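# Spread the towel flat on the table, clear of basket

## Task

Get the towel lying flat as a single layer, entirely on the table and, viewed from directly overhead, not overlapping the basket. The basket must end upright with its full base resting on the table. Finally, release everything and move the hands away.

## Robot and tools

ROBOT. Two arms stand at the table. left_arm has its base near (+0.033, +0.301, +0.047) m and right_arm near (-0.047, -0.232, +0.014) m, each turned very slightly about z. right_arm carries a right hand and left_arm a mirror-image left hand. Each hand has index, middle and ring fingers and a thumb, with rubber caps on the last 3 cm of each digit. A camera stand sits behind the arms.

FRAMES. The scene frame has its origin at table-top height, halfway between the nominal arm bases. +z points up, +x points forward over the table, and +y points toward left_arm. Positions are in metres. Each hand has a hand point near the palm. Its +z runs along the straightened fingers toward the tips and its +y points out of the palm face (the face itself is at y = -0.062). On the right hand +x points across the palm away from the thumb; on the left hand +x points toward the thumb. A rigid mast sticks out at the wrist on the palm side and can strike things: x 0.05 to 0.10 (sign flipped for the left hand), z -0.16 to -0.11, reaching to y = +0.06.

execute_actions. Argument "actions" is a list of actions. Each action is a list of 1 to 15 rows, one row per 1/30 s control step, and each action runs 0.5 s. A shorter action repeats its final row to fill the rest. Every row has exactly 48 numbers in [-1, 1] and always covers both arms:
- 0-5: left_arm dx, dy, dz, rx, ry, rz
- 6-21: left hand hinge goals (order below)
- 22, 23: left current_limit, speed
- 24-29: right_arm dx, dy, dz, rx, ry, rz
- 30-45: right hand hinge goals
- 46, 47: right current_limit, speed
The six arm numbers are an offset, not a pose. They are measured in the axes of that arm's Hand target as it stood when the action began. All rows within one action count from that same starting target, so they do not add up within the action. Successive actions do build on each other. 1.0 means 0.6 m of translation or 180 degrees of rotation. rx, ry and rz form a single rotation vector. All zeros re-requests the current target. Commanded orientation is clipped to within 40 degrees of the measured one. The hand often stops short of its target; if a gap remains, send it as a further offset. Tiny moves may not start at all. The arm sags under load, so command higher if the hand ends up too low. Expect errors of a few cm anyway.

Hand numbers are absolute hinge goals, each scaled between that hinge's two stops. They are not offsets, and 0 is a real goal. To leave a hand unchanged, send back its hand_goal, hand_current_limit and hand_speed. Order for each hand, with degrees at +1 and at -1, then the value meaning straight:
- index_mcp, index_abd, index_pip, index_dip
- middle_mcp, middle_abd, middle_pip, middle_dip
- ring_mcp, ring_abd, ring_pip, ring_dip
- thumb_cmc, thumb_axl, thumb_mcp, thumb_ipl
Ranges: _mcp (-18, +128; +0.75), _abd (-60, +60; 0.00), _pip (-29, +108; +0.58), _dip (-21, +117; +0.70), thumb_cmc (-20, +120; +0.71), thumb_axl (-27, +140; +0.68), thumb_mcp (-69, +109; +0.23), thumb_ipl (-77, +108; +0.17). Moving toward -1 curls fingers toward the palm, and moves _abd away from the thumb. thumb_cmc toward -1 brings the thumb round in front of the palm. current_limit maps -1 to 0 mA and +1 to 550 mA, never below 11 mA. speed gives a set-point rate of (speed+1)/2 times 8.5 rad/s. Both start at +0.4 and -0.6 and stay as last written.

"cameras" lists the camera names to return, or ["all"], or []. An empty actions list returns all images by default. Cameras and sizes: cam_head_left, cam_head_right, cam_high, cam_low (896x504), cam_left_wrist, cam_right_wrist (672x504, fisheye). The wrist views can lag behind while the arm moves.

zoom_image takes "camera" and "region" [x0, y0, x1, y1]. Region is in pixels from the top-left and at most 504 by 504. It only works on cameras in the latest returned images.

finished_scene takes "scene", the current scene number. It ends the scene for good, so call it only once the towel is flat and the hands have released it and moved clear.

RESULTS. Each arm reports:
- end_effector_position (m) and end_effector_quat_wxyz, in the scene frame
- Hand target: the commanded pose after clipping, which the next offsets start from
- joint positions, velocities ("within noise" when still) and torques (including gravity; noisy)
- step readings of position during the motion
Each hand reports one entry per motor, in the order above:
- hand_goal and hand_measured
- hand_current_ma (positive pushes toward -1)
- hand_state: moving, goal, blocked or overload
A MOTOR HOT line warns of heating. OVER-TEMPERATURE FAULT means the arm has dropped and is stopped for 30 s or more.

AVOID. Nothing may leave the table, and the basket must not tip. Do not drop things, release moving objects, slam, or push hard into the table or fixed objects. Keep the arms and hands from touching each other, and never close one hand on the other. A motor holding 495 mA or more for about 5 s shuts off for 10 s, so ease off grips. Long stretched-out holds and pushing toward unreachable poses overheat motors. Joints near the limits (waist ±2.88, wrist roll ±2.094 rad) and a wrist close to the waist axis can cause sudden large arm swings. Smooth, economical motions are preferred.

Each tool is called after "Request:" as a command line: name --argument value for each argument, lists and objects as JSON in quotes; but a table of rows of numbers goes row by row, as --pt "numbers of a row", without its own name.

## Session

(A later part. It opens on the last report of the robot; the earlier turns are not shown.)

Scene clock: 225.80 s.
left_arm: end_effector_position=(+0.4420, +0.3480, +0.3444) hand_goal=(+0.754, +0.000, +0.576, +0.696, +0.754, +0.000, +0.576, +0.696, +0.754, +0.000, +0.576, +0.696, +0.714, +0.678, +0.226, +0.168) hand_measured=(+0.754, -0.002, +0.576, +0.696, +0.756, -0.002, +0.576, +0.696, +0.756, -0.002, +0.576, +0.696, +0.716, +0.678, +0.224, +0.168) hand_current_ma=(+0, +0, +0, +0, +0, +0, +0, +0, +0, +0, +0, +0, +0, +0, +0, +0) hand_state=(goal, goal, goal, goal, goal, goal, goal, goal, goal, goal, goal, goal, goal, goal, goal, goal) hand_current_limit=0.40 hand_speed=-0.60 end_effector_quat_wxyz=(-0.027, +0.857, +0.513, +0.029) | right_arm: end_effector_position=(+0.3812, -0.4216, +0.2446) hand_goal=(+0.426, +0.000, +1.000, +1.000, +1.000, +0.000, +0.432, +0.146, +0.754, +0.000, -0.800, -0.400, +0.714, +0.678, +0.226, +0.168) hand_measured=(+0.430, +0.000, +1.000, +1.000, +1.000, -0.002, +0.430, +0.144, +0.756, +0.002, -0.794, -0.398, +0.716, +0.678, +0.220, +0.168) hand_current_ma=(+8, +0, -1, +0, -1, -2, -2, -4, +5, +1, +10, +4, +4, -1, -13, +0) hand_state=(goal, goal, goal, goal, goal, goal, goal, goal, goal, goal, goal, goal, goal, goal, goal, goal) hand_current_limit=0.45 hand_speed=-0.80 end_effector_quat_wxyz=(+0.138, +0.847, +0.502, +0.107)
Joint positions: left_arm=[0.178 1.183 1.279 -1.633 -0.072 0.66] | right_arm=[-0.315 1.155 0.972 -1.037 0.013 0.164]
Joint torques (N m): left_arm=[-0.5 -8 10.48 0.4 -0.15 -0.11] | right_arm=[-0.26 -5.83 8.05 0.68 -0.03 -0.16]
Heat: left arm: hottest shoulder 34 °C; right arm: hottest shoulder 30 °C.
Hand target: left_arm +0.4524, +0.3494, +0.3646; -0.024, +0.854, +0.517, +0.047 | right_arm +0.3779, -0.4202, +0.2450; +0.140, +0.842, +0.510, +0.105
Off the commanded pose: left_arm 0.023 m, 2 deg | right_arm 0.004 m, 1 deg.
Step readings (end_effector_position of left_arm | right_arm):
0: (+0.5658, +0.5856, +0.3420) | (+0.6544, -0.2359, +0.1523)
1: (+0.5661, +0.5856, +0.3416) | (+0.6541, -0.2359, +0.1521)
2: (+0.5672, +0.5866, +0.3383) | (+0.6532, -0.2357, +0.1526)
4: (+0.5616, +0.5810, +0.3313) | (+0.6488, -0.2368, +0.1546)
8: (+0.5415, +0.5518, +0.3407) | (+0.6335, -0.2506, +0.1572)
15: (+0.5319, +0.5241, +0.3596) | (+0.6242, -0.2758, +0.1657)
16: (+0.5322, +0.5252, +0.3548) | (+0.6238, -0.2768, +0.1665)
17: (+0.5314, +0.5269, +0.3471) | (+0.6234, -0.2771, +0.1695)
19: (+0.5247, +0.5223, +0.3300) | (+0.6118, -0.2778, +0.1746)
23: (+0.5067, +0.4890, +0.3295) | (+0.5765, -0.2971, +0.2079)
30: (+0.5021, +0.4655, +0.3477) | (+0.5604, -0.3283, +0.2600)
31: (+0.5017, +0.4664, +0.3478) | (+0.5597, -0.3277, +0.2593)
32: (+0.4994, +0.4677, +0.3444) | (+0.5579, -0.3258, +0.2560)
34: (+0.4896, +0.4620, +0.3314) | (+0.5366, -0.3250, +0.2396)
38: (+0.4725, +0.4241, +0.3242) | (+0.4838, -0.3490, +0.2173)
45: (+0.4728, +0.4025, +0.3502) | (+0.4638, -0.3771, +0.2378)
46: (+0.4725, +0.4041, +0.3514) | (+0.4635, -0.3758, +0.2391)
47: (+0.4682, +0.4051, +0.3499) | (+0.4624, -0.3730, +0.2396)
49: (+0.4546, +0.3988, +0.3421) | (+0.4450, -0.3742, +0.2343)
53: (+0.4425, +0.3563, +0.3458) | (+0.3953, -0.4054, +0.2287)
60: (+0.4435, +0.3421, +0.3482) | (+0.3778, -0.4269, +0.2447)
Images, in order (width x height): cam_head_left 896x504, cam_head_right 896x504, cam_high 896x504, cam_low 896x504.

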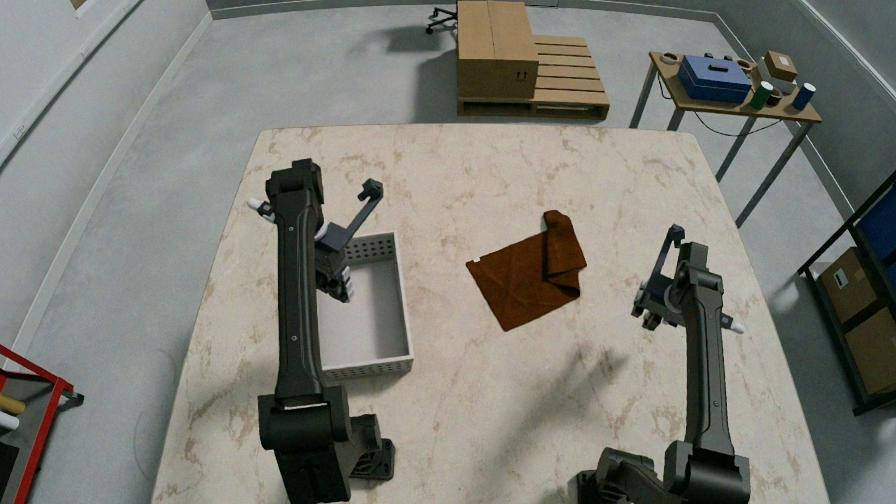

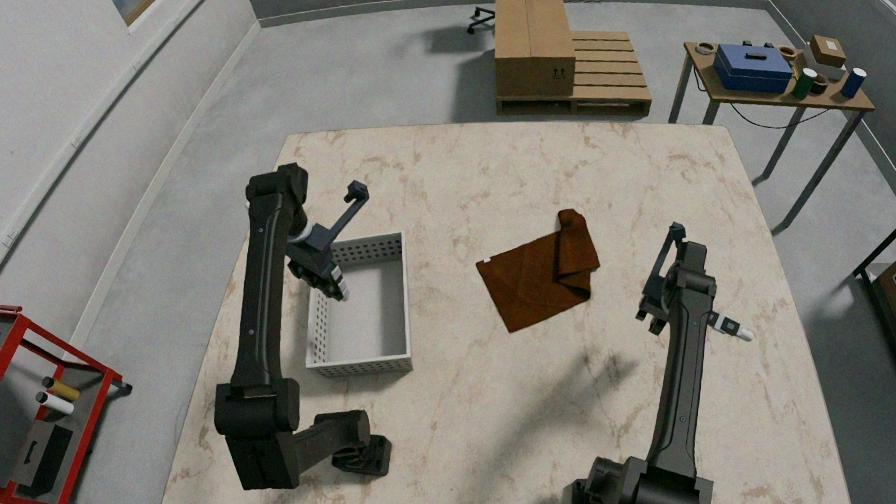

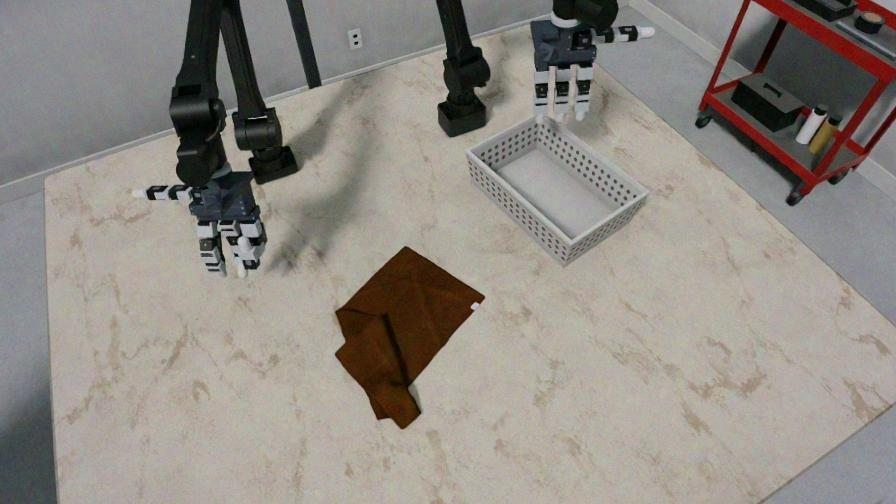

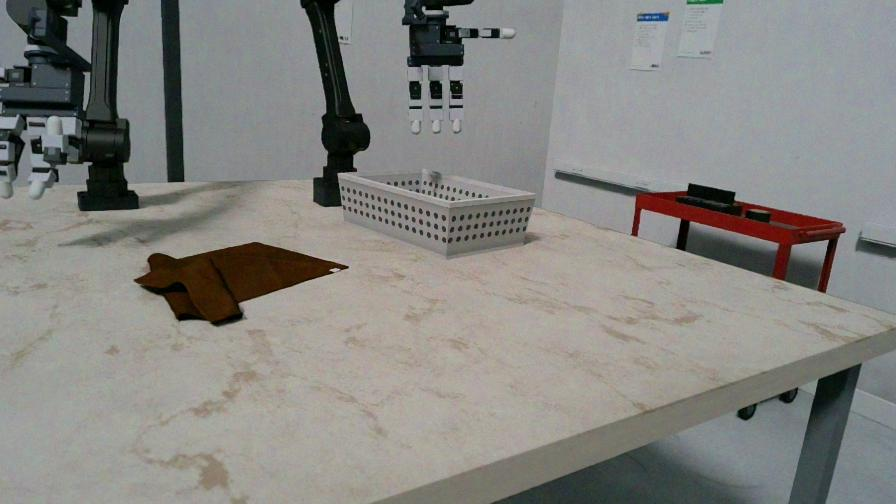

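Request:
execute_actions --actions '[[[0,0,0,0,0,0,0.754,0,0.576,0.696,0.754,0,0.576,0.696,0.754,0,0.576,0.696,0.714,0.678,0.226,0.168,0.4,-0.6,0,0,0,0.056,0.008,-0.0759,0.426,0,1,1,1,0,0.432,0.146,0.754,0,-0.8,-0.4,0.714,0.678,0.226,0.168,0.45,-0.8]],[[0,0,0,0,0,0,0.754,0,0.576,0.696,0.754,0,0.576,0.696,0.754,0,0.576,0.696,0.714,0.678,0.226,0.168,0.4,-0.6,0,0,0,0.056,0.008,-0.0759,0.426,0,1,1,1,0,0.432,0.146,0.754,0,-0.8,-0.4,0.714,0.678,0.226,0.168,0.45,-0.8]],[[0,0,0,0,0,0,0.754,0,0.576,0.696,0.754,0,0.576,0.696,0.754,0,0.576,0.696,0.714,0.678,0.226,0.168,0.4,-0.6,0.0937,0.0993,0.005,0,0,0,0.426,0,1,1,1,0,0.432,0.146,0.754,0,-0.8,-0.4,0.714,0.678,0.226,0.168,0.45,-0.8]],[[0,0,0,0,0,0,0.754,0,0.576,0.696,0.754,0,0.576,0.696,0.754,0,0.576,0.696,0.714,0.678,0.226,0.168,0.4,-0.6,0.0937,0.0993,0.005,0,0,0,0.426,0,1,1,1,0,0.432,0.146,0.754,0,-0.8,-0.4,0.714,0.678,0.226,0.168,0.45,-0.8]],[[0,0,0,0,0,0,0.754,0,0.576,0.696,0.754,0,0.576,0.696,0.754,0,0.576,0.696,0.714,0.678,0.226,0.168,0.4,-0.6,0.0937,0.0993,0.005,0,0,0,0.426,0,1,1,1,0,0.432,0.146,0.754,0,-0.8,-0.4,0.714,0.678,0.226,0.168,0.45,-0.8]],[[0,0,0,0,0,0,0.754,0,0.576,0.696,0.754,0,0.576,0.696,0.754,0,0.576,0.696,0.714,0.678,0.226,0.168,0.4,-0.6,0.0937,0.0993,0.02,0,0,0,0.426,0,1,1,1,0,0.432,0.146,0.754,0,-0.8,-0.4,0.714,0.678,0.226,0.168,0.45,-0.8]],[[0,0,0,0,0,0,0.754,0,0.576,0.696,0.754,0,0.576,0.696,0.754,0,0.576,0.696,0.714,0.678,0.226,0.168,0.4,-0.6,0.0937,0.0993,0.04,0,0,0,0.426,0,1,1,1,0,0.432,0.146,0.754,0,-0.8,-0.4,0.714,0.678,0.226,0.168,0.45,-0.8]]]' --cameras '["cam_head_left","cam_low","cam_high","cam_right_wrist"]'

Request:
zoom_image --camera "cam_high" --region '[310, 230, 510, 440]'

Request:
zoom_image --camera "cam_low" --region '[120, 190, 380, 350]'

Request:
zoom_image --camera "cam_right_wrist" --region '[60, 0, 480, 280]'

Scene clock: 235.47 s.
left_arm: end_effector_position=(+0.4413, +0.3480, +0.3441) hand_goal=(+0.754, +0.000, +0.576, +0.696, +0.754, +0.000, +0.576, +0.696, +0.754, +0.000, +0.576, +0.696, +0.714, +0.678, +0.226, +0.168) hand_measured=(+0.754, -0.002, +0.576, +0.696, +0.756, -0.002, +0.576, +0.696, +0.756, -0.002, +0.576, +0.696, +0.716, +0.678, +0.224, +0.168) hand_current_ma=(+0, +0, +0, +0, +0, +0, +0, +0, +0, +0, +0, +0, +0, +0, +0, +0) hand_state=(goal, goal, goal, goal, goal, goal, goal, goal, goal, goal, goal, goal, goal, goal, goal, goal) hand_current_limit=0.40 hand_speed=-0.60 end_effector_quat_wxyz=(-0.028, +0.857, +0.514, +0.028) | right_arm: end_effector_position=(+0.6573, -0.1369, +0.1683) hand_goal=(+0.426, +0.000, +1.000, +1.000, +1.000, +0.000, +0.432, +0.146, +0.754, +0.000, -0.800, -0.400, +0.714, +0.678, +0.226, +0.168) hand_measured=(+0.428, +0.000, +1.000, +1.000, +0.996, +0.000, +0.430, +0.144, +0.754, +0.002, -0.794, -0.398, +0.714, +0.678, +0.222, +0.168) hand_current_ma=(+2, +1, -1, +0, -7, +0, -2, -4, +1, +1, +10, +4, +0, -1, -12, +0) hand_state=(goal, goal, goal, goal, goal, goal, goal, goal, goal, goal, goal, goal, goal, goal, goal, goal) hand_current_limit=0.45 hand_speed=-0.80 end_effector_quat_wxyz=(-0.020, +0.698, +0.715, -0.022)
Joint positions: left_arm=[0.178 1.183 1.279 -1.636 -0.072 0.658] | right_arm=[0.202 2.07 2.007 -1.566 -0.008 0.159]
Joint torques (N m): left_arm=[-0.62 -7.65 10.56 0.38 -0.15 -0.11] | right_arm=[-0.38 -15.62 13.11 -0.59 0.13 0.16]
Heat: left arm: hottest elbow 35 °C; right arm: hottest elbow 31 °C.
Hand target: left_arm +0.4524, +0.3494, +0.3646; -0.024, +0.854, +0.517, +0.047 | right_arm +0.6755, -0.1388, +0.1997; +0.000, +0.707, +0.707, +0.000
Off the commanded pose: left_arm 0.023 m, 2 deg | right_arm 0.036 m, 4 deg.
Step readings (end_effector_position of left_arm | right_arm):
0: (+0.4420, +0.3480, +0.3444) | (+0.3812, -0.4216, +0.2446)
1: (+0.4420, +0.3480, +0.3444) | (+0.3812, -0.4210, +0.2443)
2: (+0.4420, +0.3480, +0.3444) | (+0.3794, -0.4178, +0.2416)
4: (+0.4420, +0.3480, +0.3444) | (+0.3720, -0.4109, +0.2329)
8: (+0.4413, +0.3480, +0.3441) | (+0.3548, -0.4114, +0.2096)
15: (+0.4413, +0.3480, +0.3441) | (+0.3530, -0.4139, +0.2041)
16: (+0.4413, +0.3480, +0.3441) | (+0.3545, -0.4127, +0.2060)
17: (+0.4413, +0.3480, +0.3441) | (+0.3547, -0.4101, +0.2072)
19: (+0.4413, +0.3480, +0.3441) | (+0.3554, -0.4068, +0.2108)
23: (+0.4413, +0.3480, +0.3441) | (+0.3599, -0.4107, +0.2161)
30: (+0.4413, +0.3480, +0.3441) | (+0.3573, -0.4154, +0.2129)
31: (+0.4413, +0.3480, +0.3441) | (+0.3577, -0.4138, +0.2127)
32: (+0.4413, +0.3480, +0.3441) | (+0.3587, -0.4126, +0.2126)
34: (+0.4413, +0.3480, +0.3441) | (+0.3690, -0.4041, +0.2129)
38: (+0.4413, +0.3480, +0.3441) | (+0.4023, -0.3601, +0.2129)
45: (+0.4413, +0.3480, +0.3441) | (+0.4162, -0.3451, +0.2087)
46: (+0.4413, +0.3480, +0.3441) | (+0.4162, -0.3470, +0.2094)
47: (+0.4413, +0.3480, +0.3441) | (+0.4181, -0.3488, +0.2100)
49: (+0.4413, +0.3480, +0.3441) | (+0.4277, -0.3482, +0.2117)
53: (+0.4413, +0.3480, +0.3441) | (+0.4603, -0.3146, +0.2131)
60: (+0.4413, +0.3480, +0.3441) | (+0.4739, -0.2901, +0.2051)
61: (+0.4413, +0.3480, +0.3441) | (+0.4742, -0.2921, +0.2050)
62: (+0.4413, +0.3480, +0.3441) | (+0.4762, -0.2941, +0.2060)
64: (+0.4413, +0.3480, +0.3441) | (+0.4877, -0.2954, +0.2087)
68: (+0.4413, +0.3480, +0.3441) | (+0.5232, -0.2679, +0.2128)
75: (+0.4413, +0.3480, +0.3441) | (+0.5347, -0.2360, +0.2018)
76: (+0.4413, +0.3480, +0.3441) | (+0.5344, -0.2372, +0.2014)
77: (+0.4413, +0.3480, +0.3441) | (+0.5362, -0.2390, +0.2018)
79: (+0.4413, +0.3480, +0.3441) | (+0.5497, -0.2409, +0.2049)
83: (+0.4413, +0.3480, +0.3441) | (+0.5859, -0.2194, +0.2055)
90: (+0.4413, +0.3480, +0.3441) | (+0.5931, -0.1832, +0.1882)
91: (+0.4413, +0.3480, +0.3441) | (+0.5928, -0.1824, +0.1868)
92: (+0.4413, +0.3480, +0.3441) | (+0.5956, -0.1838, +0.1872)
94: (+0.4413, +0.3480, +0.3441) | (+0.6104, -0.1830, +0.1889)
98: (+0.4413, +0.3480, +0.3441) | (+0.6473, -0.1662, +0.1873)
105: (+0.4413, +0.3480, +0.3441) | (+0.6525, -0.1327, +0.1616)
camera_calibration:
cam_right_wrist: T_world_to_cam=[[0.595911, -0.801039, 0.0568085, -0.484833], [-0.479667, -0.298315, 0.825183, 0.0711689], [-0.644057, -0.518985, -0.562001, 0.568764], [0, 0, 0, 1]] pos_world=[0.689371, -0.071959, 0.288461]
Images, in order (width x height): cam_head_left 896x504, cam_high 896x504, cam_low 896x504, cam_right_wrist 672x504.

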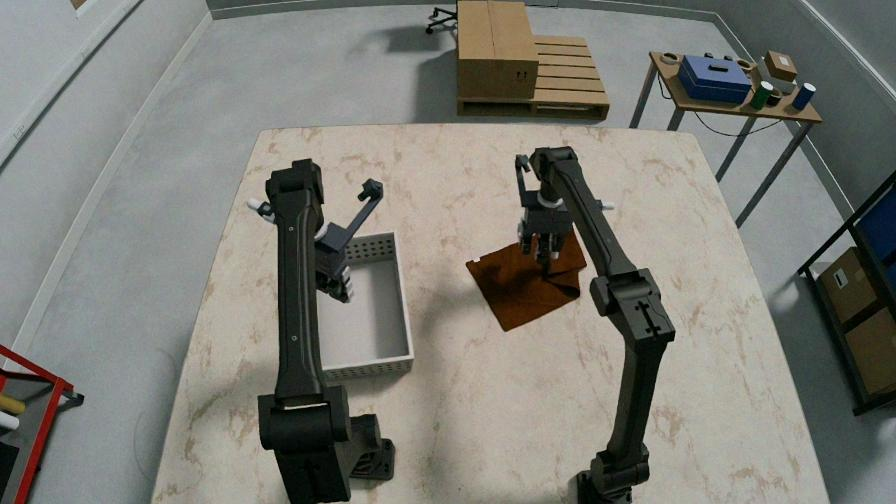

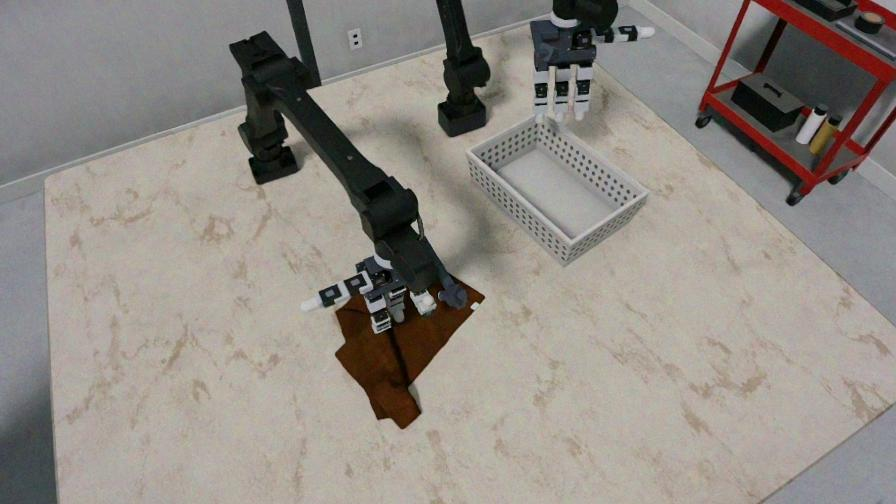

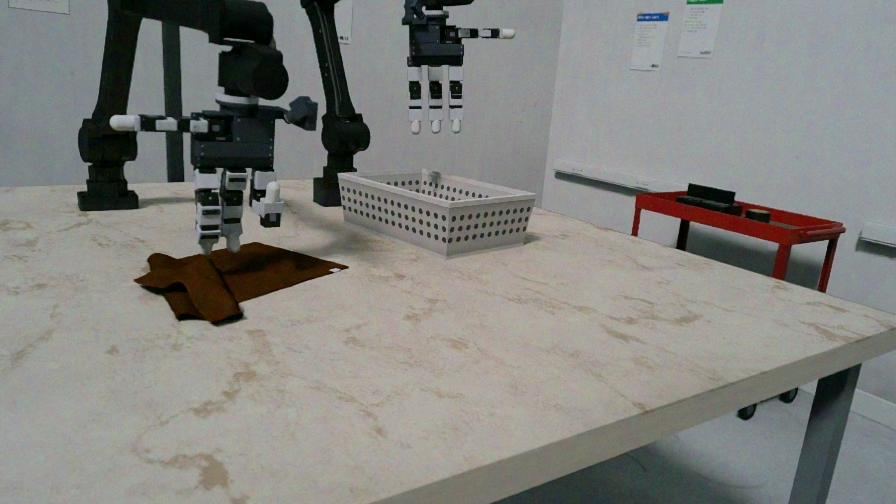

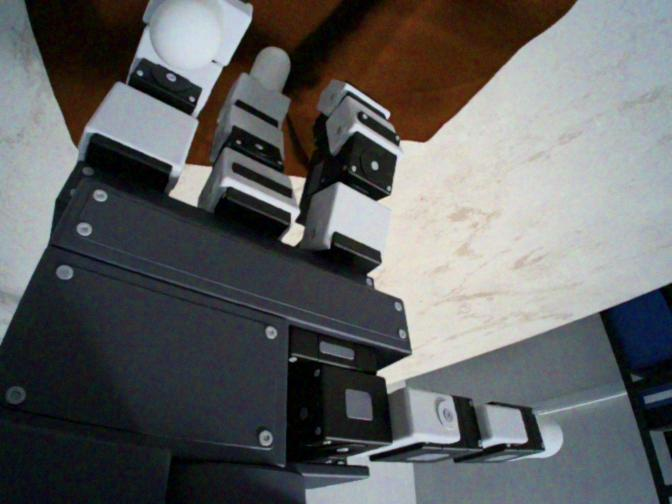

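Scaled by 2.400 from the camera's 896x504 image, which has a finer 1280x720 frame.

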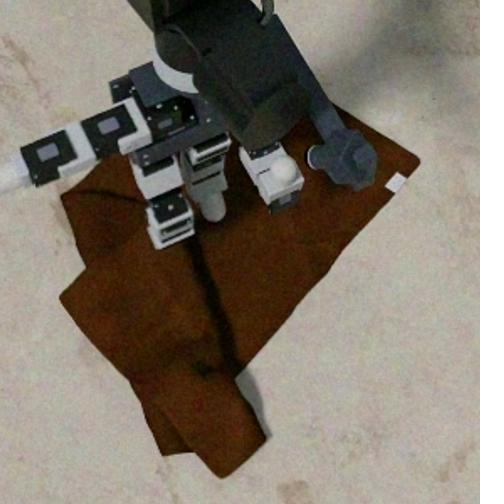

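Scaled by 1.938 from the camera's 896x504 image, which has a finer 1280x720 frame.

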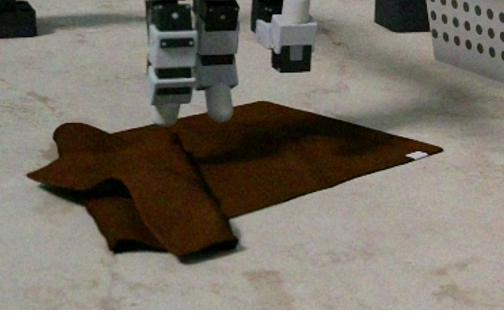

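Scaled by 1.200 from the camera's 672x504 image, which has a finer 960x720 frame.

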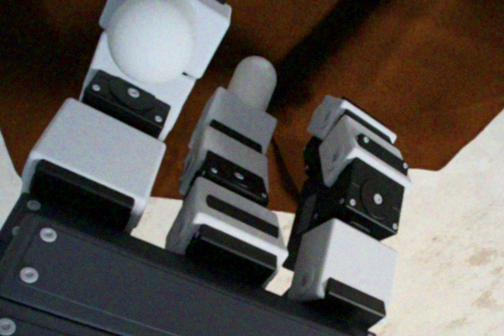

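Request:
execute_actions --actions '[[[0,0,0,0,0,0,0.754,0,0.576,0.696,0.754,0,0.576,0.696,0.754,0,0.576,0.696,0.714,0.678,0.226,0.168,0.4,-0.6,0,0,0.04,0,-0.0667,0,0.426,0,1,1,1,0,0.432,0.146,0.754,0,-0.8,-0.4,0.714,0.678,0.226,0.168,0.45,-0.8]]]' --cameras '["cam_low","cam_high","cam_right_wrist"]'

Request:
zoom_image --camera "cam_high" --region '[330, 260, 460, 400]'

Request:
zoom_image --camera "cam_low" --region '[120, 190, 320, 330]'

Request:
zoom_image --camera "cam_right_wrist" --region '[160, 0, 440, 180]'

Scene clock: 237.97 s.
left_arm: end_effector_position=(+0.4413, +0.3480, +0.3441) hand_goal=(+0.754, +0.000, +0.576, +0.696, +0.754, +0.000, +0.576, +0.696, +0.754, +0.000, +0.576, +0.696, +0.714, +0.678, +0.226, +0.168) hand_measured=(+0.754, -0.002, +0.576, +0.696, +0.756, -0.002, +0.576, +0.696, +0.756, -0.002, +0.576, +0.696, +0.716, +0.678, +0.224, +0.168) hand_current_ma=(+0, +0, +0, +0, +0, +0, +0, +0, +0, +0, +0, +0, +0, +0, +0, +0) hand_state=(goal, goal, goal, goal, goal, goal, goal, goal, goal, goal, goal, goal, goal, goal, goal, goal) hand_current_limit=0.40 hand_speed=-0.60 end_effector_quat_wxyz=(-0.028, +0.857, +0.514, +0.028) | right_arm: end_effector_position=(+0.6602, -0.1423, +0.1502) hand_goal=(+0.426, +0.000, +1.000, +1.000, +1.000, +0.000, +0.432, +0.146, +0.754, +0.000, -0.800, -0.400, +0.714, +0.678, +0.226, +0.168) hand_measured=(+0.428, +0.000, +1.000, +1.000, +0.996, +0.000, +0.430, +0.144, +0.754, +0.002, -0.794, -0.398, +0.714, +0.678, +0.222, +0.168) hand_current_ma=(+2, +0, -1, +0, -7, +0, -2, -4, +1, +1, +10, +4, +0, -1, -12, +0) hand_state=(goal, goal, goal, goal, goal, goal, goal, goal, goal, goal, goal, goal, goal, goal, goal, goal) hand_current_limit=0.45 hand_speed=-0.80 end_effector_quat_wxyz=(+0.054, +0.695, +0.710, -0.094)
Joint positions: left_arm=[0.178 1.183 1.279 -1.636 -0.072 0.658] | right_arm=[0.248 2.113 2.007 -1.566 0.193 0.217]
Joint torques (N m): left_arm=[-0.79 -7.59 10.59 0.46 -0.16 -0.1] | right_arm=[-0.15 -15.5 12.31 -0.53 0.5 0.19]
Heat: left arm: hottest elbow 35 °C; right arm: hottest elbow 31 °C.
Hand target: left_arm +0.4524, +0.3494, +0.3646; -0.024, +0.854, +0.517, +0.047 | right_arm +0.6755, -0.1388, +0.1757; +0.074, +0.703, +0.704, -0.074
Off the commanded pose: left_arm 0.023 m, 2 deg | right_arm 0.030 m, 3 deg.
Step readings (end_effector_position of left_arm | right_arm):
0: (+0.4413, +0.3480, +0.3441) | (+0.6573, -0.1369, +0.1683)
1: (+0.4413, +0.3480, +0.3441) | (+0.6574, -0.1377, +0.1685)
2: (+0.4413, +0.3480, +0.3441) | (+0.6582, -0.1413, +0.1697)
4: (+0.4413, +0.3480, +0.3441) | (+0.6605, -0.1525, +0.1716)
8: (+0.4413, +0.3480, +0.3441) | (+0.6617, -0.1560, +0.1685)
15: (+0.4413, +0.3480, +0.3441) | (+0.6603, -0.1416, +0.1521)
camera_calibration:
cam_right_wrist: T_world_to_cam=[[0.598294, -0.769322, 0.224026, -0.512064], [-0.483312, -0.123485, 0.866695, 0.106985], [-0.639104, -0.626813, -0.445703, 0.521667], [0, 0, 0, 1]] pos_world=[0.691471, -0.053744, 0.254501]
Images, in order (width x height): cam_high 896x504, cam_low 896x504, cam_right_wrist 672x504.

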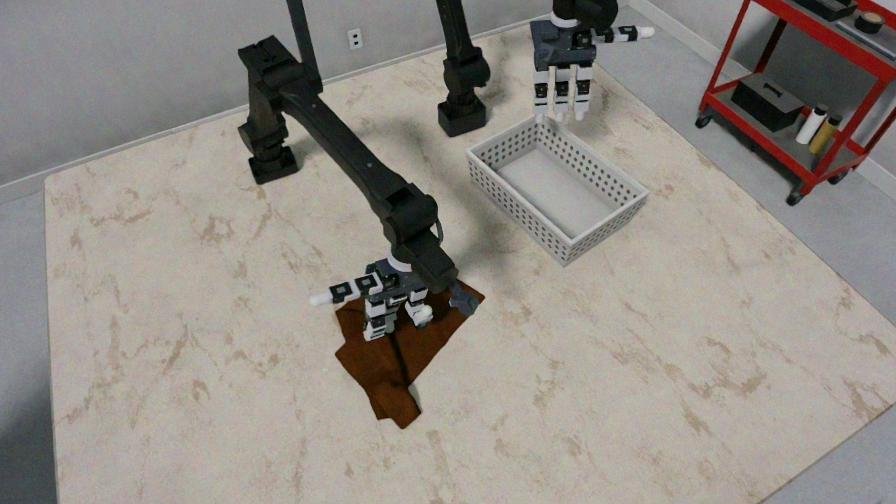

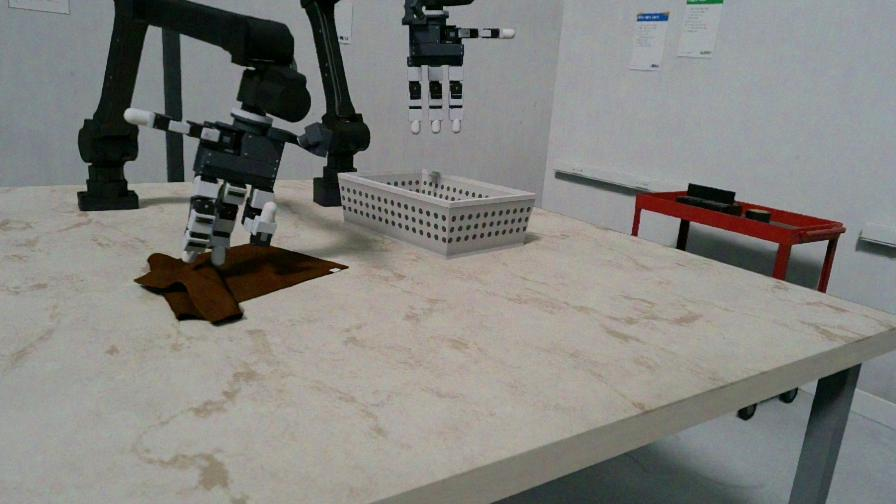

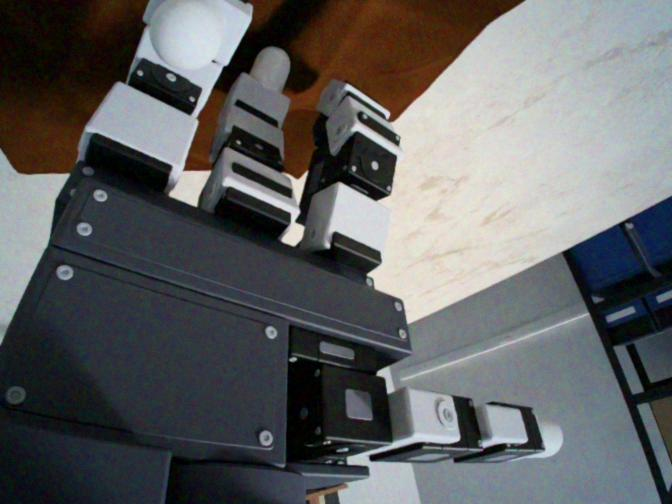

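Scaled by 3.600 from the camera's 896x504 image, which has a finer 1280x720 frame.

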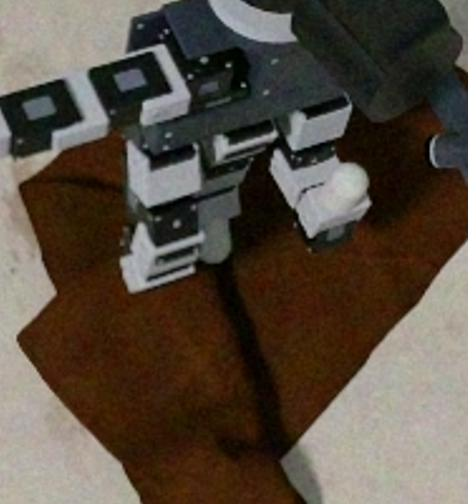

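Scaled by 2.520 from the camera's 896x504 image, which has a finer 1280x720 frame.

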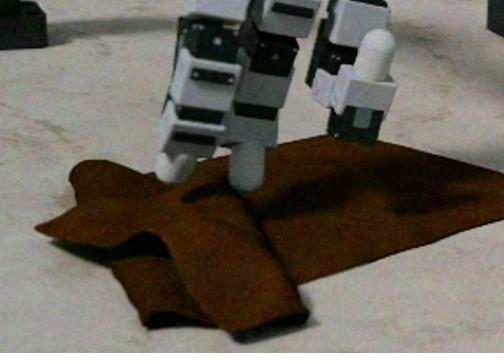

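Scaled by 1.800 from the camera's 672x504 image, which has a finer 960x720 frame.

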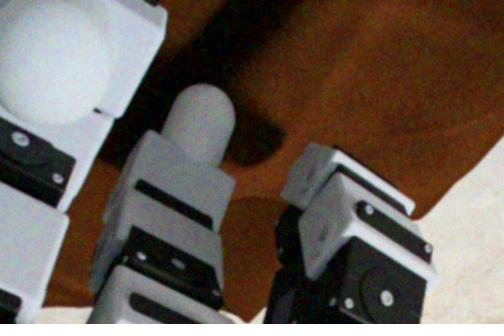

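Request:
execute_actions --actions '[[[0,0,0,0,0,0,0.754,0,0.576,0.696,0.754,0,0.576,0.696,0.754,0,0.576,0.696,0.714,0.678,0.226,0.168,0.4,-0.6,0.0413,0,0.0338,0,0,0,0.426,0,1,1,1,0,0.432,0.146,0.754,0,-0.8,-0.4,0.714,0.678,0.226,0.168,0.45,-0.8]]]' --cameras '["cam_low","cam_high","cam_right_wrist"]'

Request:
zoom_image --camera "cam_high" --region '[330, 260, 460, 400]'

Request:
zoom_image --camera "cam_low" --region '[120, 190, 320, 330]'

Request:
zoom_image --camera "cam_right_wrist" --region '[160, 0, 440, 180]'

Scene clock: 240.40 s.
left_arm: end_effector_position=(+0.4413, +0.3480, +0.3441) hand_goal=(+0.754, +0.000, +0.576, +0.696, +0.754, +0.000, +0.576, +0.696, +0.754, +0.000, +0.576, +0.696, +0.714, +0.678, +0.226, +0.168) hand_measured=(+0.754, -0.002, +0.576, +0.696, +0.756, -0.002, +0.576, +0.696, +0.756, -0.002, +0.576, +0.696, +0.716, +0.678, +0.224, +0.168) hand_current_ma=(+0, +0, +0, +0, +0, +0, +0, +0, +0, +0, +0, +0, +0, +0, +0, +0) hand_state=(goal, goal, goal, goal, goal, goal, goal, goal, goal, goal, goal, goal, goal, goal, goal, goal) hand_current_limit=0.40 hand_speed=-0.60 end_effector_quat_wxyz=(-0.028, +0.857, +0.514, +0.028) | right_arm: end_effector_position=(+0.6614, -0.1231, +0.1381) hand_goal=(+0.426, +0.000, +1.000, +1.000, +1.000, +0.000, +0.432, +0.146, +0.754, +0.000, -0.800, -0.400, +0.714, +0.678, +0.226, +0.168) hand_measured=(+0.428, +0.000, +1.000, +1.000, +0.996, +0.000, +0.430, +0.144, +0.754, +0.002, -0.794, -0.398, +0.714, +0.678, +0.222, +0.168) hand_current_ma=(+2, +0, -1, +0, -7, +0, -2, -4, +1, +1, +10, +4, +0, -1, -12, +0) hand_state=(goal, goal, goal, goal, goal, goal, goal, goal, goal, goal, goal, goal, goal, goal, goal, goal) hand_current_limit=0.45 hand_speed=-0.80 end_effector_quat_wxyz=(+0.057, +0.696, +0.710, -0.092)
Joint positions: left_arm=[0.178 1.183 1.279 -1.636 -0.072 0.658] | right_arm=[0.277 2.133 2.007 -1.547 0.193 0.248]
Joint torques (N m): left_arm=[-0.62 -7.59 10.58 0.39 -0.16 -0.1] | right_arm=[0.09 -15.44 10.58 0.46 0.43 0.19]
Heat: left arm: hottest elbow 35 °C; right arm: hottest elbow 31 °C.
Hand target: left_arm +0.4524, +0.3494, +0.3646; -0.024, +0.854, +0.517, +0.047 | right_arm +0.6754, -0.1188, +0.1507; +0.074, +0.703, +0.704, -0.074
Off the commanded pose: left_arm 0.023 m, 2 deg | right_arm 0.019 m, 3 deg.
Step readings (end_effector_position of left_arm | right_arm):
0: (+0.4413, +0.3480, +0.3441) | (+0.6601, -0.1413, +0.1502)
1: (+0.4413, +0.3480, +0.3441) | (+0.6601, -0.1413, +0.1502)
2: (+0.4413, +0.3480, +0.3441) | (+0.6600, -0.1415, +0.1503)
4: (+0.4413, +0.3480, +0.3441) | (+0.6603, -0.1419, +0.1505)
8: (+0.4413, +0.3480, +0.3441) | (+0.6625, -0.1355, +0.1461)
15: (+0.4413, +0.3480, +0.3441) | (+0.6613, -0.1218, +0.1380)
camera_calibration:
cam_right_wrist: T_world_to_cam=[[0.596203, -0.769455, 0.229086, -0.494527], [-0.489004, -0.121741, 0.863744, 0.124815], [-0.636723, -0.626991, -0.448849, 0.527874], [0, 0, 0, 1]] pos_world=[0.691983, -0.0343488, 0.242417]
Images, in order (width x height): cam_high 896x504, cam_low 896x504, cam_right_wrist 672x504.

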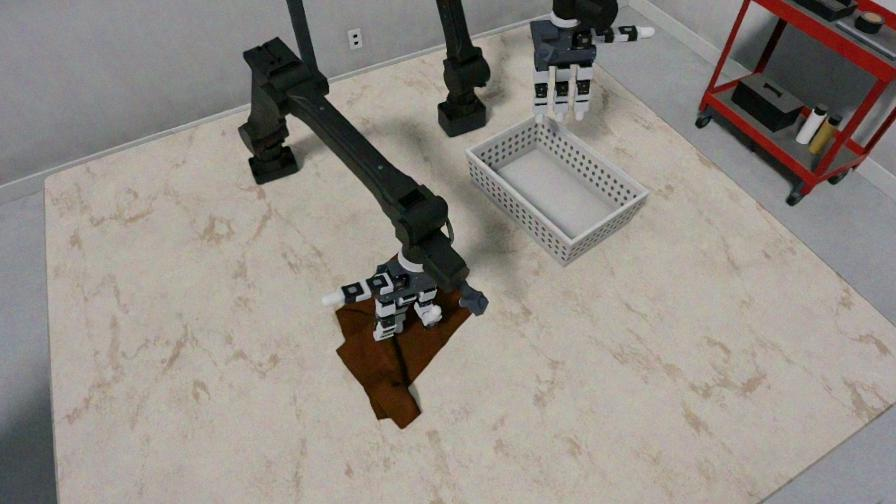

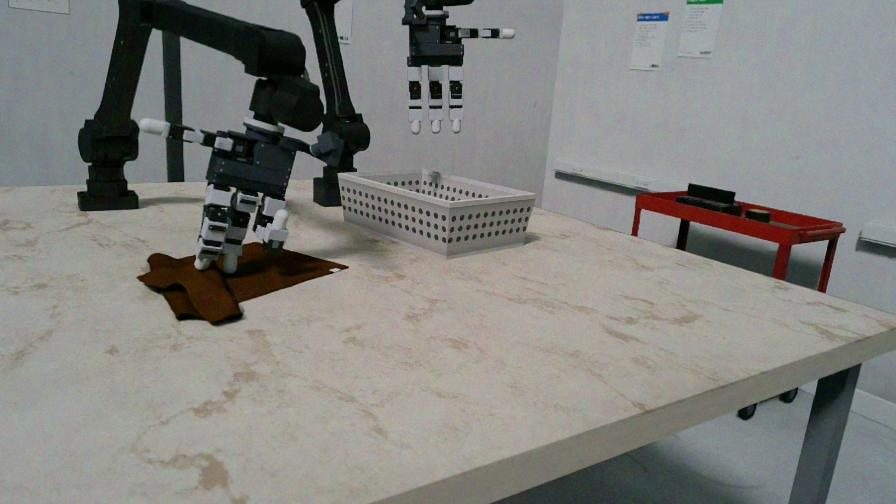

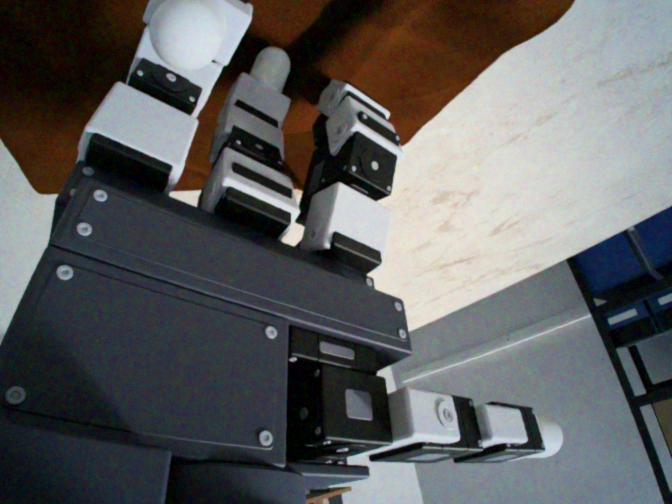

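Scaled by 3.600 from the camera's 896x504 image, which has a finer 1280x720 frame.

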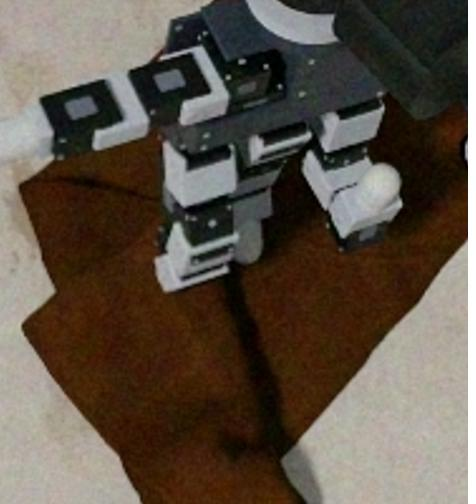

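Scaled by 2.520 from the camera's 896x504 image, which has a finer 1280x720 frame.

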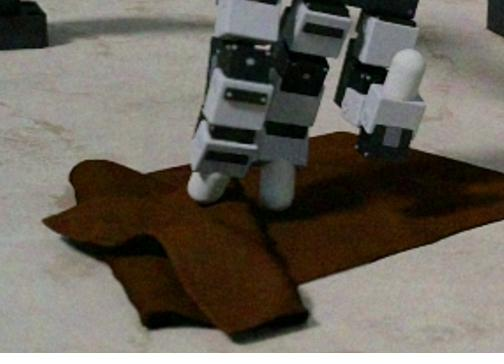

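Scaled by 1.800 from the camera's 672x504 image, which has a finer 960x720 frame.

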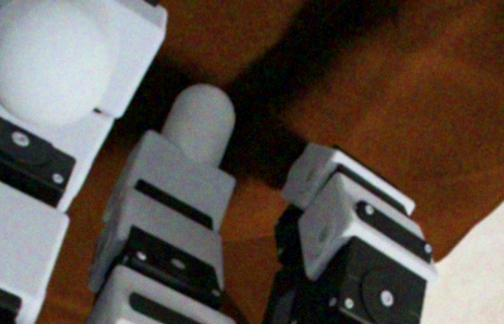

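Request:
execute_actions --actions '[[[0,0,0,0,0,0,0.754,0,0.576,0.696,0.754,0,0.576,0.696,0.754,0,0.576,0.696,0.714,0.678,0.226,0.168,0.4,-0.6,0.0046,0,0.022,0,0,0,0.426,0,1,1,1,0,0.432,0.146,0.754,0,-0.8,-0.4,0.714,0.678,0.226,0.168,0.45,-0.8]]]' --cameras '["cam_low","cam_right_wrist"]'

Request:
zoom_image --camera "cam_low" --region '[120, 190, 320, 330]'

Request:
zoom_image --camera "cam_right_wrist" --region '[160, 0, 440, 180]'

Scene clock: 241.63 s.
left_arm: end_effector_position=(+0.4413, +0.3480, +0.3441) hand_goal=(+0.754, +0.000, +0.576, +0.696, +0.754, +0.000, +0.576, +0.696, +0.754, +0.000, +0.576, +0.696, +0.714, +0.678, +0.226, +0.168) hand_measured=(+0.754, -0.002, +0.576, +0.696, +0.756, -0.002, +0.576, +0.696, +0.756, -0.002, +0.576, +0.696, +0.716, +0.678, +0.224, +0.168) hand_current_ma=(+0, +0, +0, +0, +0, +0, +0, +0, +0, +0, +0, +0, +0, +0, +0, +0) hand_state=(goal, goal, goal, goal, goal, goal, goal, goal, goal, goal, goal, goal, goal, goal, goal, goal) hand_current_limit=0.40 hand_speed=-0.60 end_effector_quat_wxyz=(-0.028, +0.857, +0.514, +0.028) | right_arm: end_effector_position=(+0.6684, -0.1224, +0.1376) hand_goal=(+0.426, +0.000, +1.000, +1.000, +1.000, +0.000, +0.432, +0.146, +0.754, +0.000, -0.800, -0.400, +0.714, +0.678, +0.226, +0.168) hand_measured=(+0.428, +0.000, +1.000, +1.000, +0.996, +0.000, +0.430, +0.144, +0.754, +0.002, -0.794, -0.398, +0.714, +0.678, +0.222, +0.168) hand_current_ma=(+2, +0, -1, +0, -7, +0, -2, -4, +1, +1, +10, +4, +0, -1, -12, +0) hand_state=(goal, goal, goal, goal, goal, goal, goal, goal, goal, goal, goal, goal, goal, goal, goal, goal) hand_current_limit=0.45 hand_speed=-0.80 end_effector_quat_wxyz=(+0.064, +0.698, +0.709, -0.081)
Joint positions: left_arm=[0.178 1.183 1.279 -1.636 -0.072 0.658] | right_arm=[0.276 2.136 2.007 -1.517 0.193 0.248]
Joint torques (N m): left_arm=[-0.67 -7.36 10.59 0.32 -0.17 -0.11] | right_arm=[0.32 -15.09 8.72 0.53 0.44 0.18]
Heat: left arm: hottest elbow 35 °C; right arm: hottest elbow 31 °C.
Hand target: left_arm +0.4524, +0.3494, +0.3646; -0.024, +0.854, +0.517, +0.047 | right_arm +0.6754, -0.1188, +0.1372; +0.074, +0.703, +0.704, -0.074
Off the commanded pose: left_arm 0.023 m, 2 deg | right_arm 0.008 m, 2 deg.
Step readings (end_effector_position of left_arm | right_arm):
0: (+0.4413, +0.3480, +0.3441) | (+0.6616, -0.1242, +0.1381)
1: (+0.4413, +0.3480, +0.3441) | (+0.6616, -0.1242, +0.1381)
2: (+0.4413, +0.3480, +0.3441) | (+0.6619, -0.1241, +0.1382)
4: (+0.4413, +0.3480, +0.3441) | (+0.6645, -0.1234, +0.1388)
8: (+0.4413, +0.3480, +0.3441) | (+0.6677, -0.1226, +0.1395)
15: (+0.4413, +0.3480, +0.3441) | (+0.6684, -0.1224, +0.1387)
camera_calibration:
cam_right_wrist: T_world_to_cam=[[0.589105, -0.77192, 0.238945, -0.49499], [-0.510788, -0.1266, 0.850334, 0.144477], [-0.62614, -0.622986, -0.468868, 0.528677], [0, 0, 0, 1]] pos_world=[0.696425, -0.0344432, 0.243301]
Images, in order (width x height): cam_low 896x504, cam_right_wrist 672x504.

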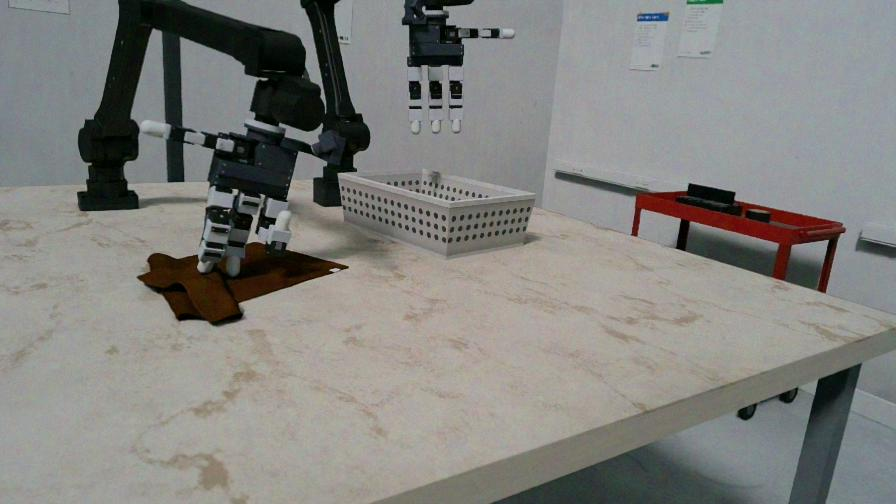

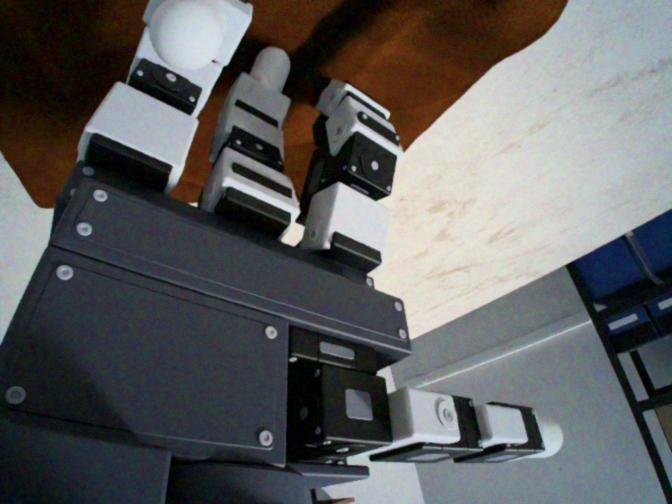

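Scaled by 2.520 from the camera's 896x504 image, which has a finer 1280x720 frame.

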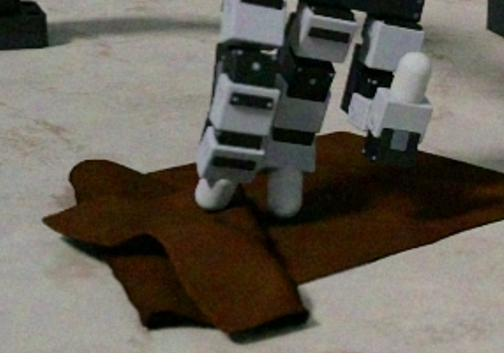

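Scaled by 1.800 from the camera's 672x504 image, which has a finer 960x720 frame.

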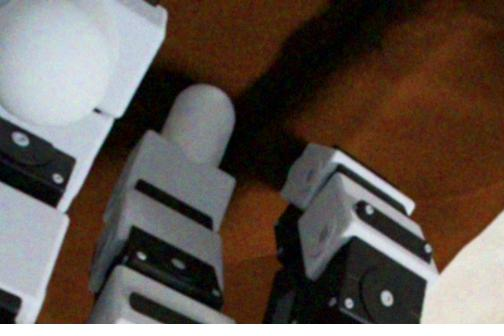

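Request:
execute_actions --actions '[[[0,0,0,0,0,0,0.754,0,0.576,0.696,0.754,0,0.576,0.696,0.754,0,0.576,0.696,0.714,0.678,0.226,0.168,0.4,-0.6,0.0046,0,0.022,0,0,0,0.426,0,1,1,1,0,0.432,0.146,0.754,0,-0.8,-0.4,0.714,0.678,0.226,0.168,0.45,-0.8]]]' --cameras '["cam_low","cam_right_wrist"]'

Request:
zoom_image --camera "cam_low" --region '[120, 190, 320, 330]'

Request:
zoom_image --camera "cam_right_wrist" --region '[160, 0, 440, 180]'

Scene clock: 242.77 s.
left_arm: end_effector_position=(+0.4413, +0.3480, +0.3441) hand_goal=(+0.754, +0.000, +0.576, +0.696, +0.754, +0.000, +0.576, +0.696, +0.754, +0.000, +0.576, +0.696, +0.714, +0.678, +0.226, +0.168) hand_measured=(+0.754, -0.002, +0.576, +0.696, +0.756, -0.002, +0.576, +0.696, +0.756, -0.002, +0.576, +0.696, +0.716, +0.678, +0.224, +0.168) hand_current_ma=(+0, +0, +0, +0, +0, +0, +0, +0, +0, +0, +0, +0, +0, +0, +0, +0) hand_state=(goal, goal, goal, goal, goal, goal, goal, goal, goal, goal, goal, goal, goal, goal, goal, goal) hand_current_limit=0.40 hand_speed=-0.60 end_effector_quat_wxyz=(-0.028, +0.857, +0.514, +0.028) | right_arm: end_effector_position=(+0.6729, -0.1203, +0.1340) hand_goal=(+0.426, +0.000, +1.000, +1.000, +1.000, +0.000, +0.432, +0.146, +0.754, +0.000, -0.800, -0.400, +0.714, +0.678, +0.226, +0.168) hand_measured=(+0.428, +0.000, +1.000, +1.000, +0.996, +0.000, +0.430, +0.142, +0.754, +0.002, -0.794, -0.398, +0.714, +0.678, +0.222, +0.168) hand_current_ma=(+2, +0, -1, +0, -6, +0, -2, -6, +1, +1, +10, +4, +0, -1, -12, +0) hand_state=(goal, goal, goal, goal, goal, goal, goal, goal, goal, goal, goal, goal, goal, goal, goal, goal) hand_current_limit=0.45 hand_speed=-0.80 end_effector_quat_wxyz=(+0.069, +0.698, +0.709, -0.074)
Joint positions: left_arm=[0.178 1.183 1.279 -1.636 -0.072 0.658] | right_arm=[0.277 2.139 2 -1.488 0.194 0.248]
Joint torques (N m): left_arm=[-0.5 -7.53 10.62 0.51 -0.17 -0.09] | right_arm=[0.44 -15.15 7.43 0.65 0.41 0.19]
Heat: left arm: hottest elbow 35 °C; right arm: hottest elbow 31 °C.
Hand target: left_arm +0.4524, +0.3494, +0.3646; -0.024, +0.854, +0.517, +0.047 | right_arm +0.6754, -0.1189, +0.1237; +0.074, +0.703, +0.704, -0.074
Off the commanded pose: left_arm 0.023 m, 2 deg | right_arm 0.011 m, 1 deg.
Step readings (end_effector_position of left_arm | right_arm):
0: (+0.4413, +0.3480, +0.3441) | (+0.6684, -0.1224, +0.1376)
1: (+0.4413, +0.3480, +0.3441) | (+0.6684, -0.1224, +0.1376)
2: (+0.4413, +0.3480, +0.3441) | (+0.6691, -0.1222, +0.1378)
4: (+0.4413, +0.3480, +0.3441) | (+0.6712, -0.1217, +0.1383)
8: (+0.4413, +0.3480, +0.3441) | (+0.6731, -0.1212, +0.1361)
15: (+0.4413, +0.3480, +0.3441) | (+0.6729, -0.1203, +0.1340)
camera_calibration:
cam_right_wrist: T_world_to_cam=[[0.58602, -0.771687, 0.247144, -0.494125], [-0.525962, -0.130242, 0.840477, 0.161301], [-0.616396, -0.622524, -0.482202, 0.526355], [0, 0, 0, 1]] pos_world=[0.698848, -0.0326333, 0.24036]
Images, in order (width x height): cam_low 896x504, cam_right_wrist 672x504.

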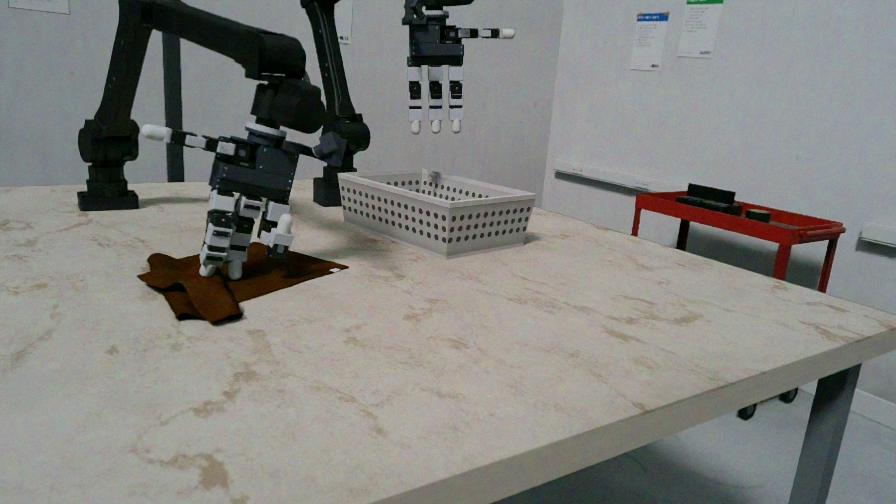

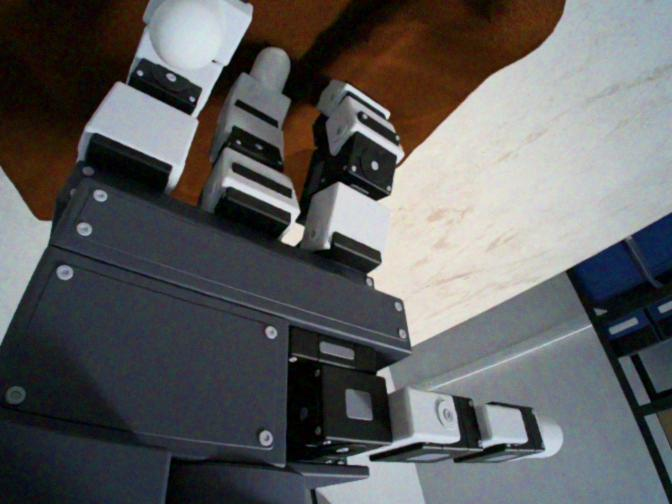

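Scaled by 2.520 from the camera's 896x504 image, which has a finer 1280x720 frame.

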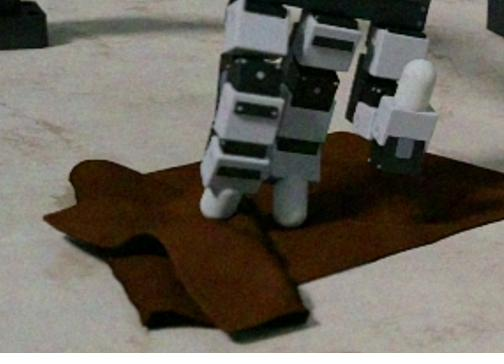

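Scaled by 1.800 from the camera's 672x504 image, which has a finer 960x720 frame.

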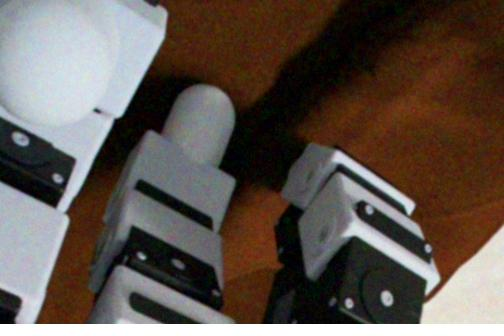

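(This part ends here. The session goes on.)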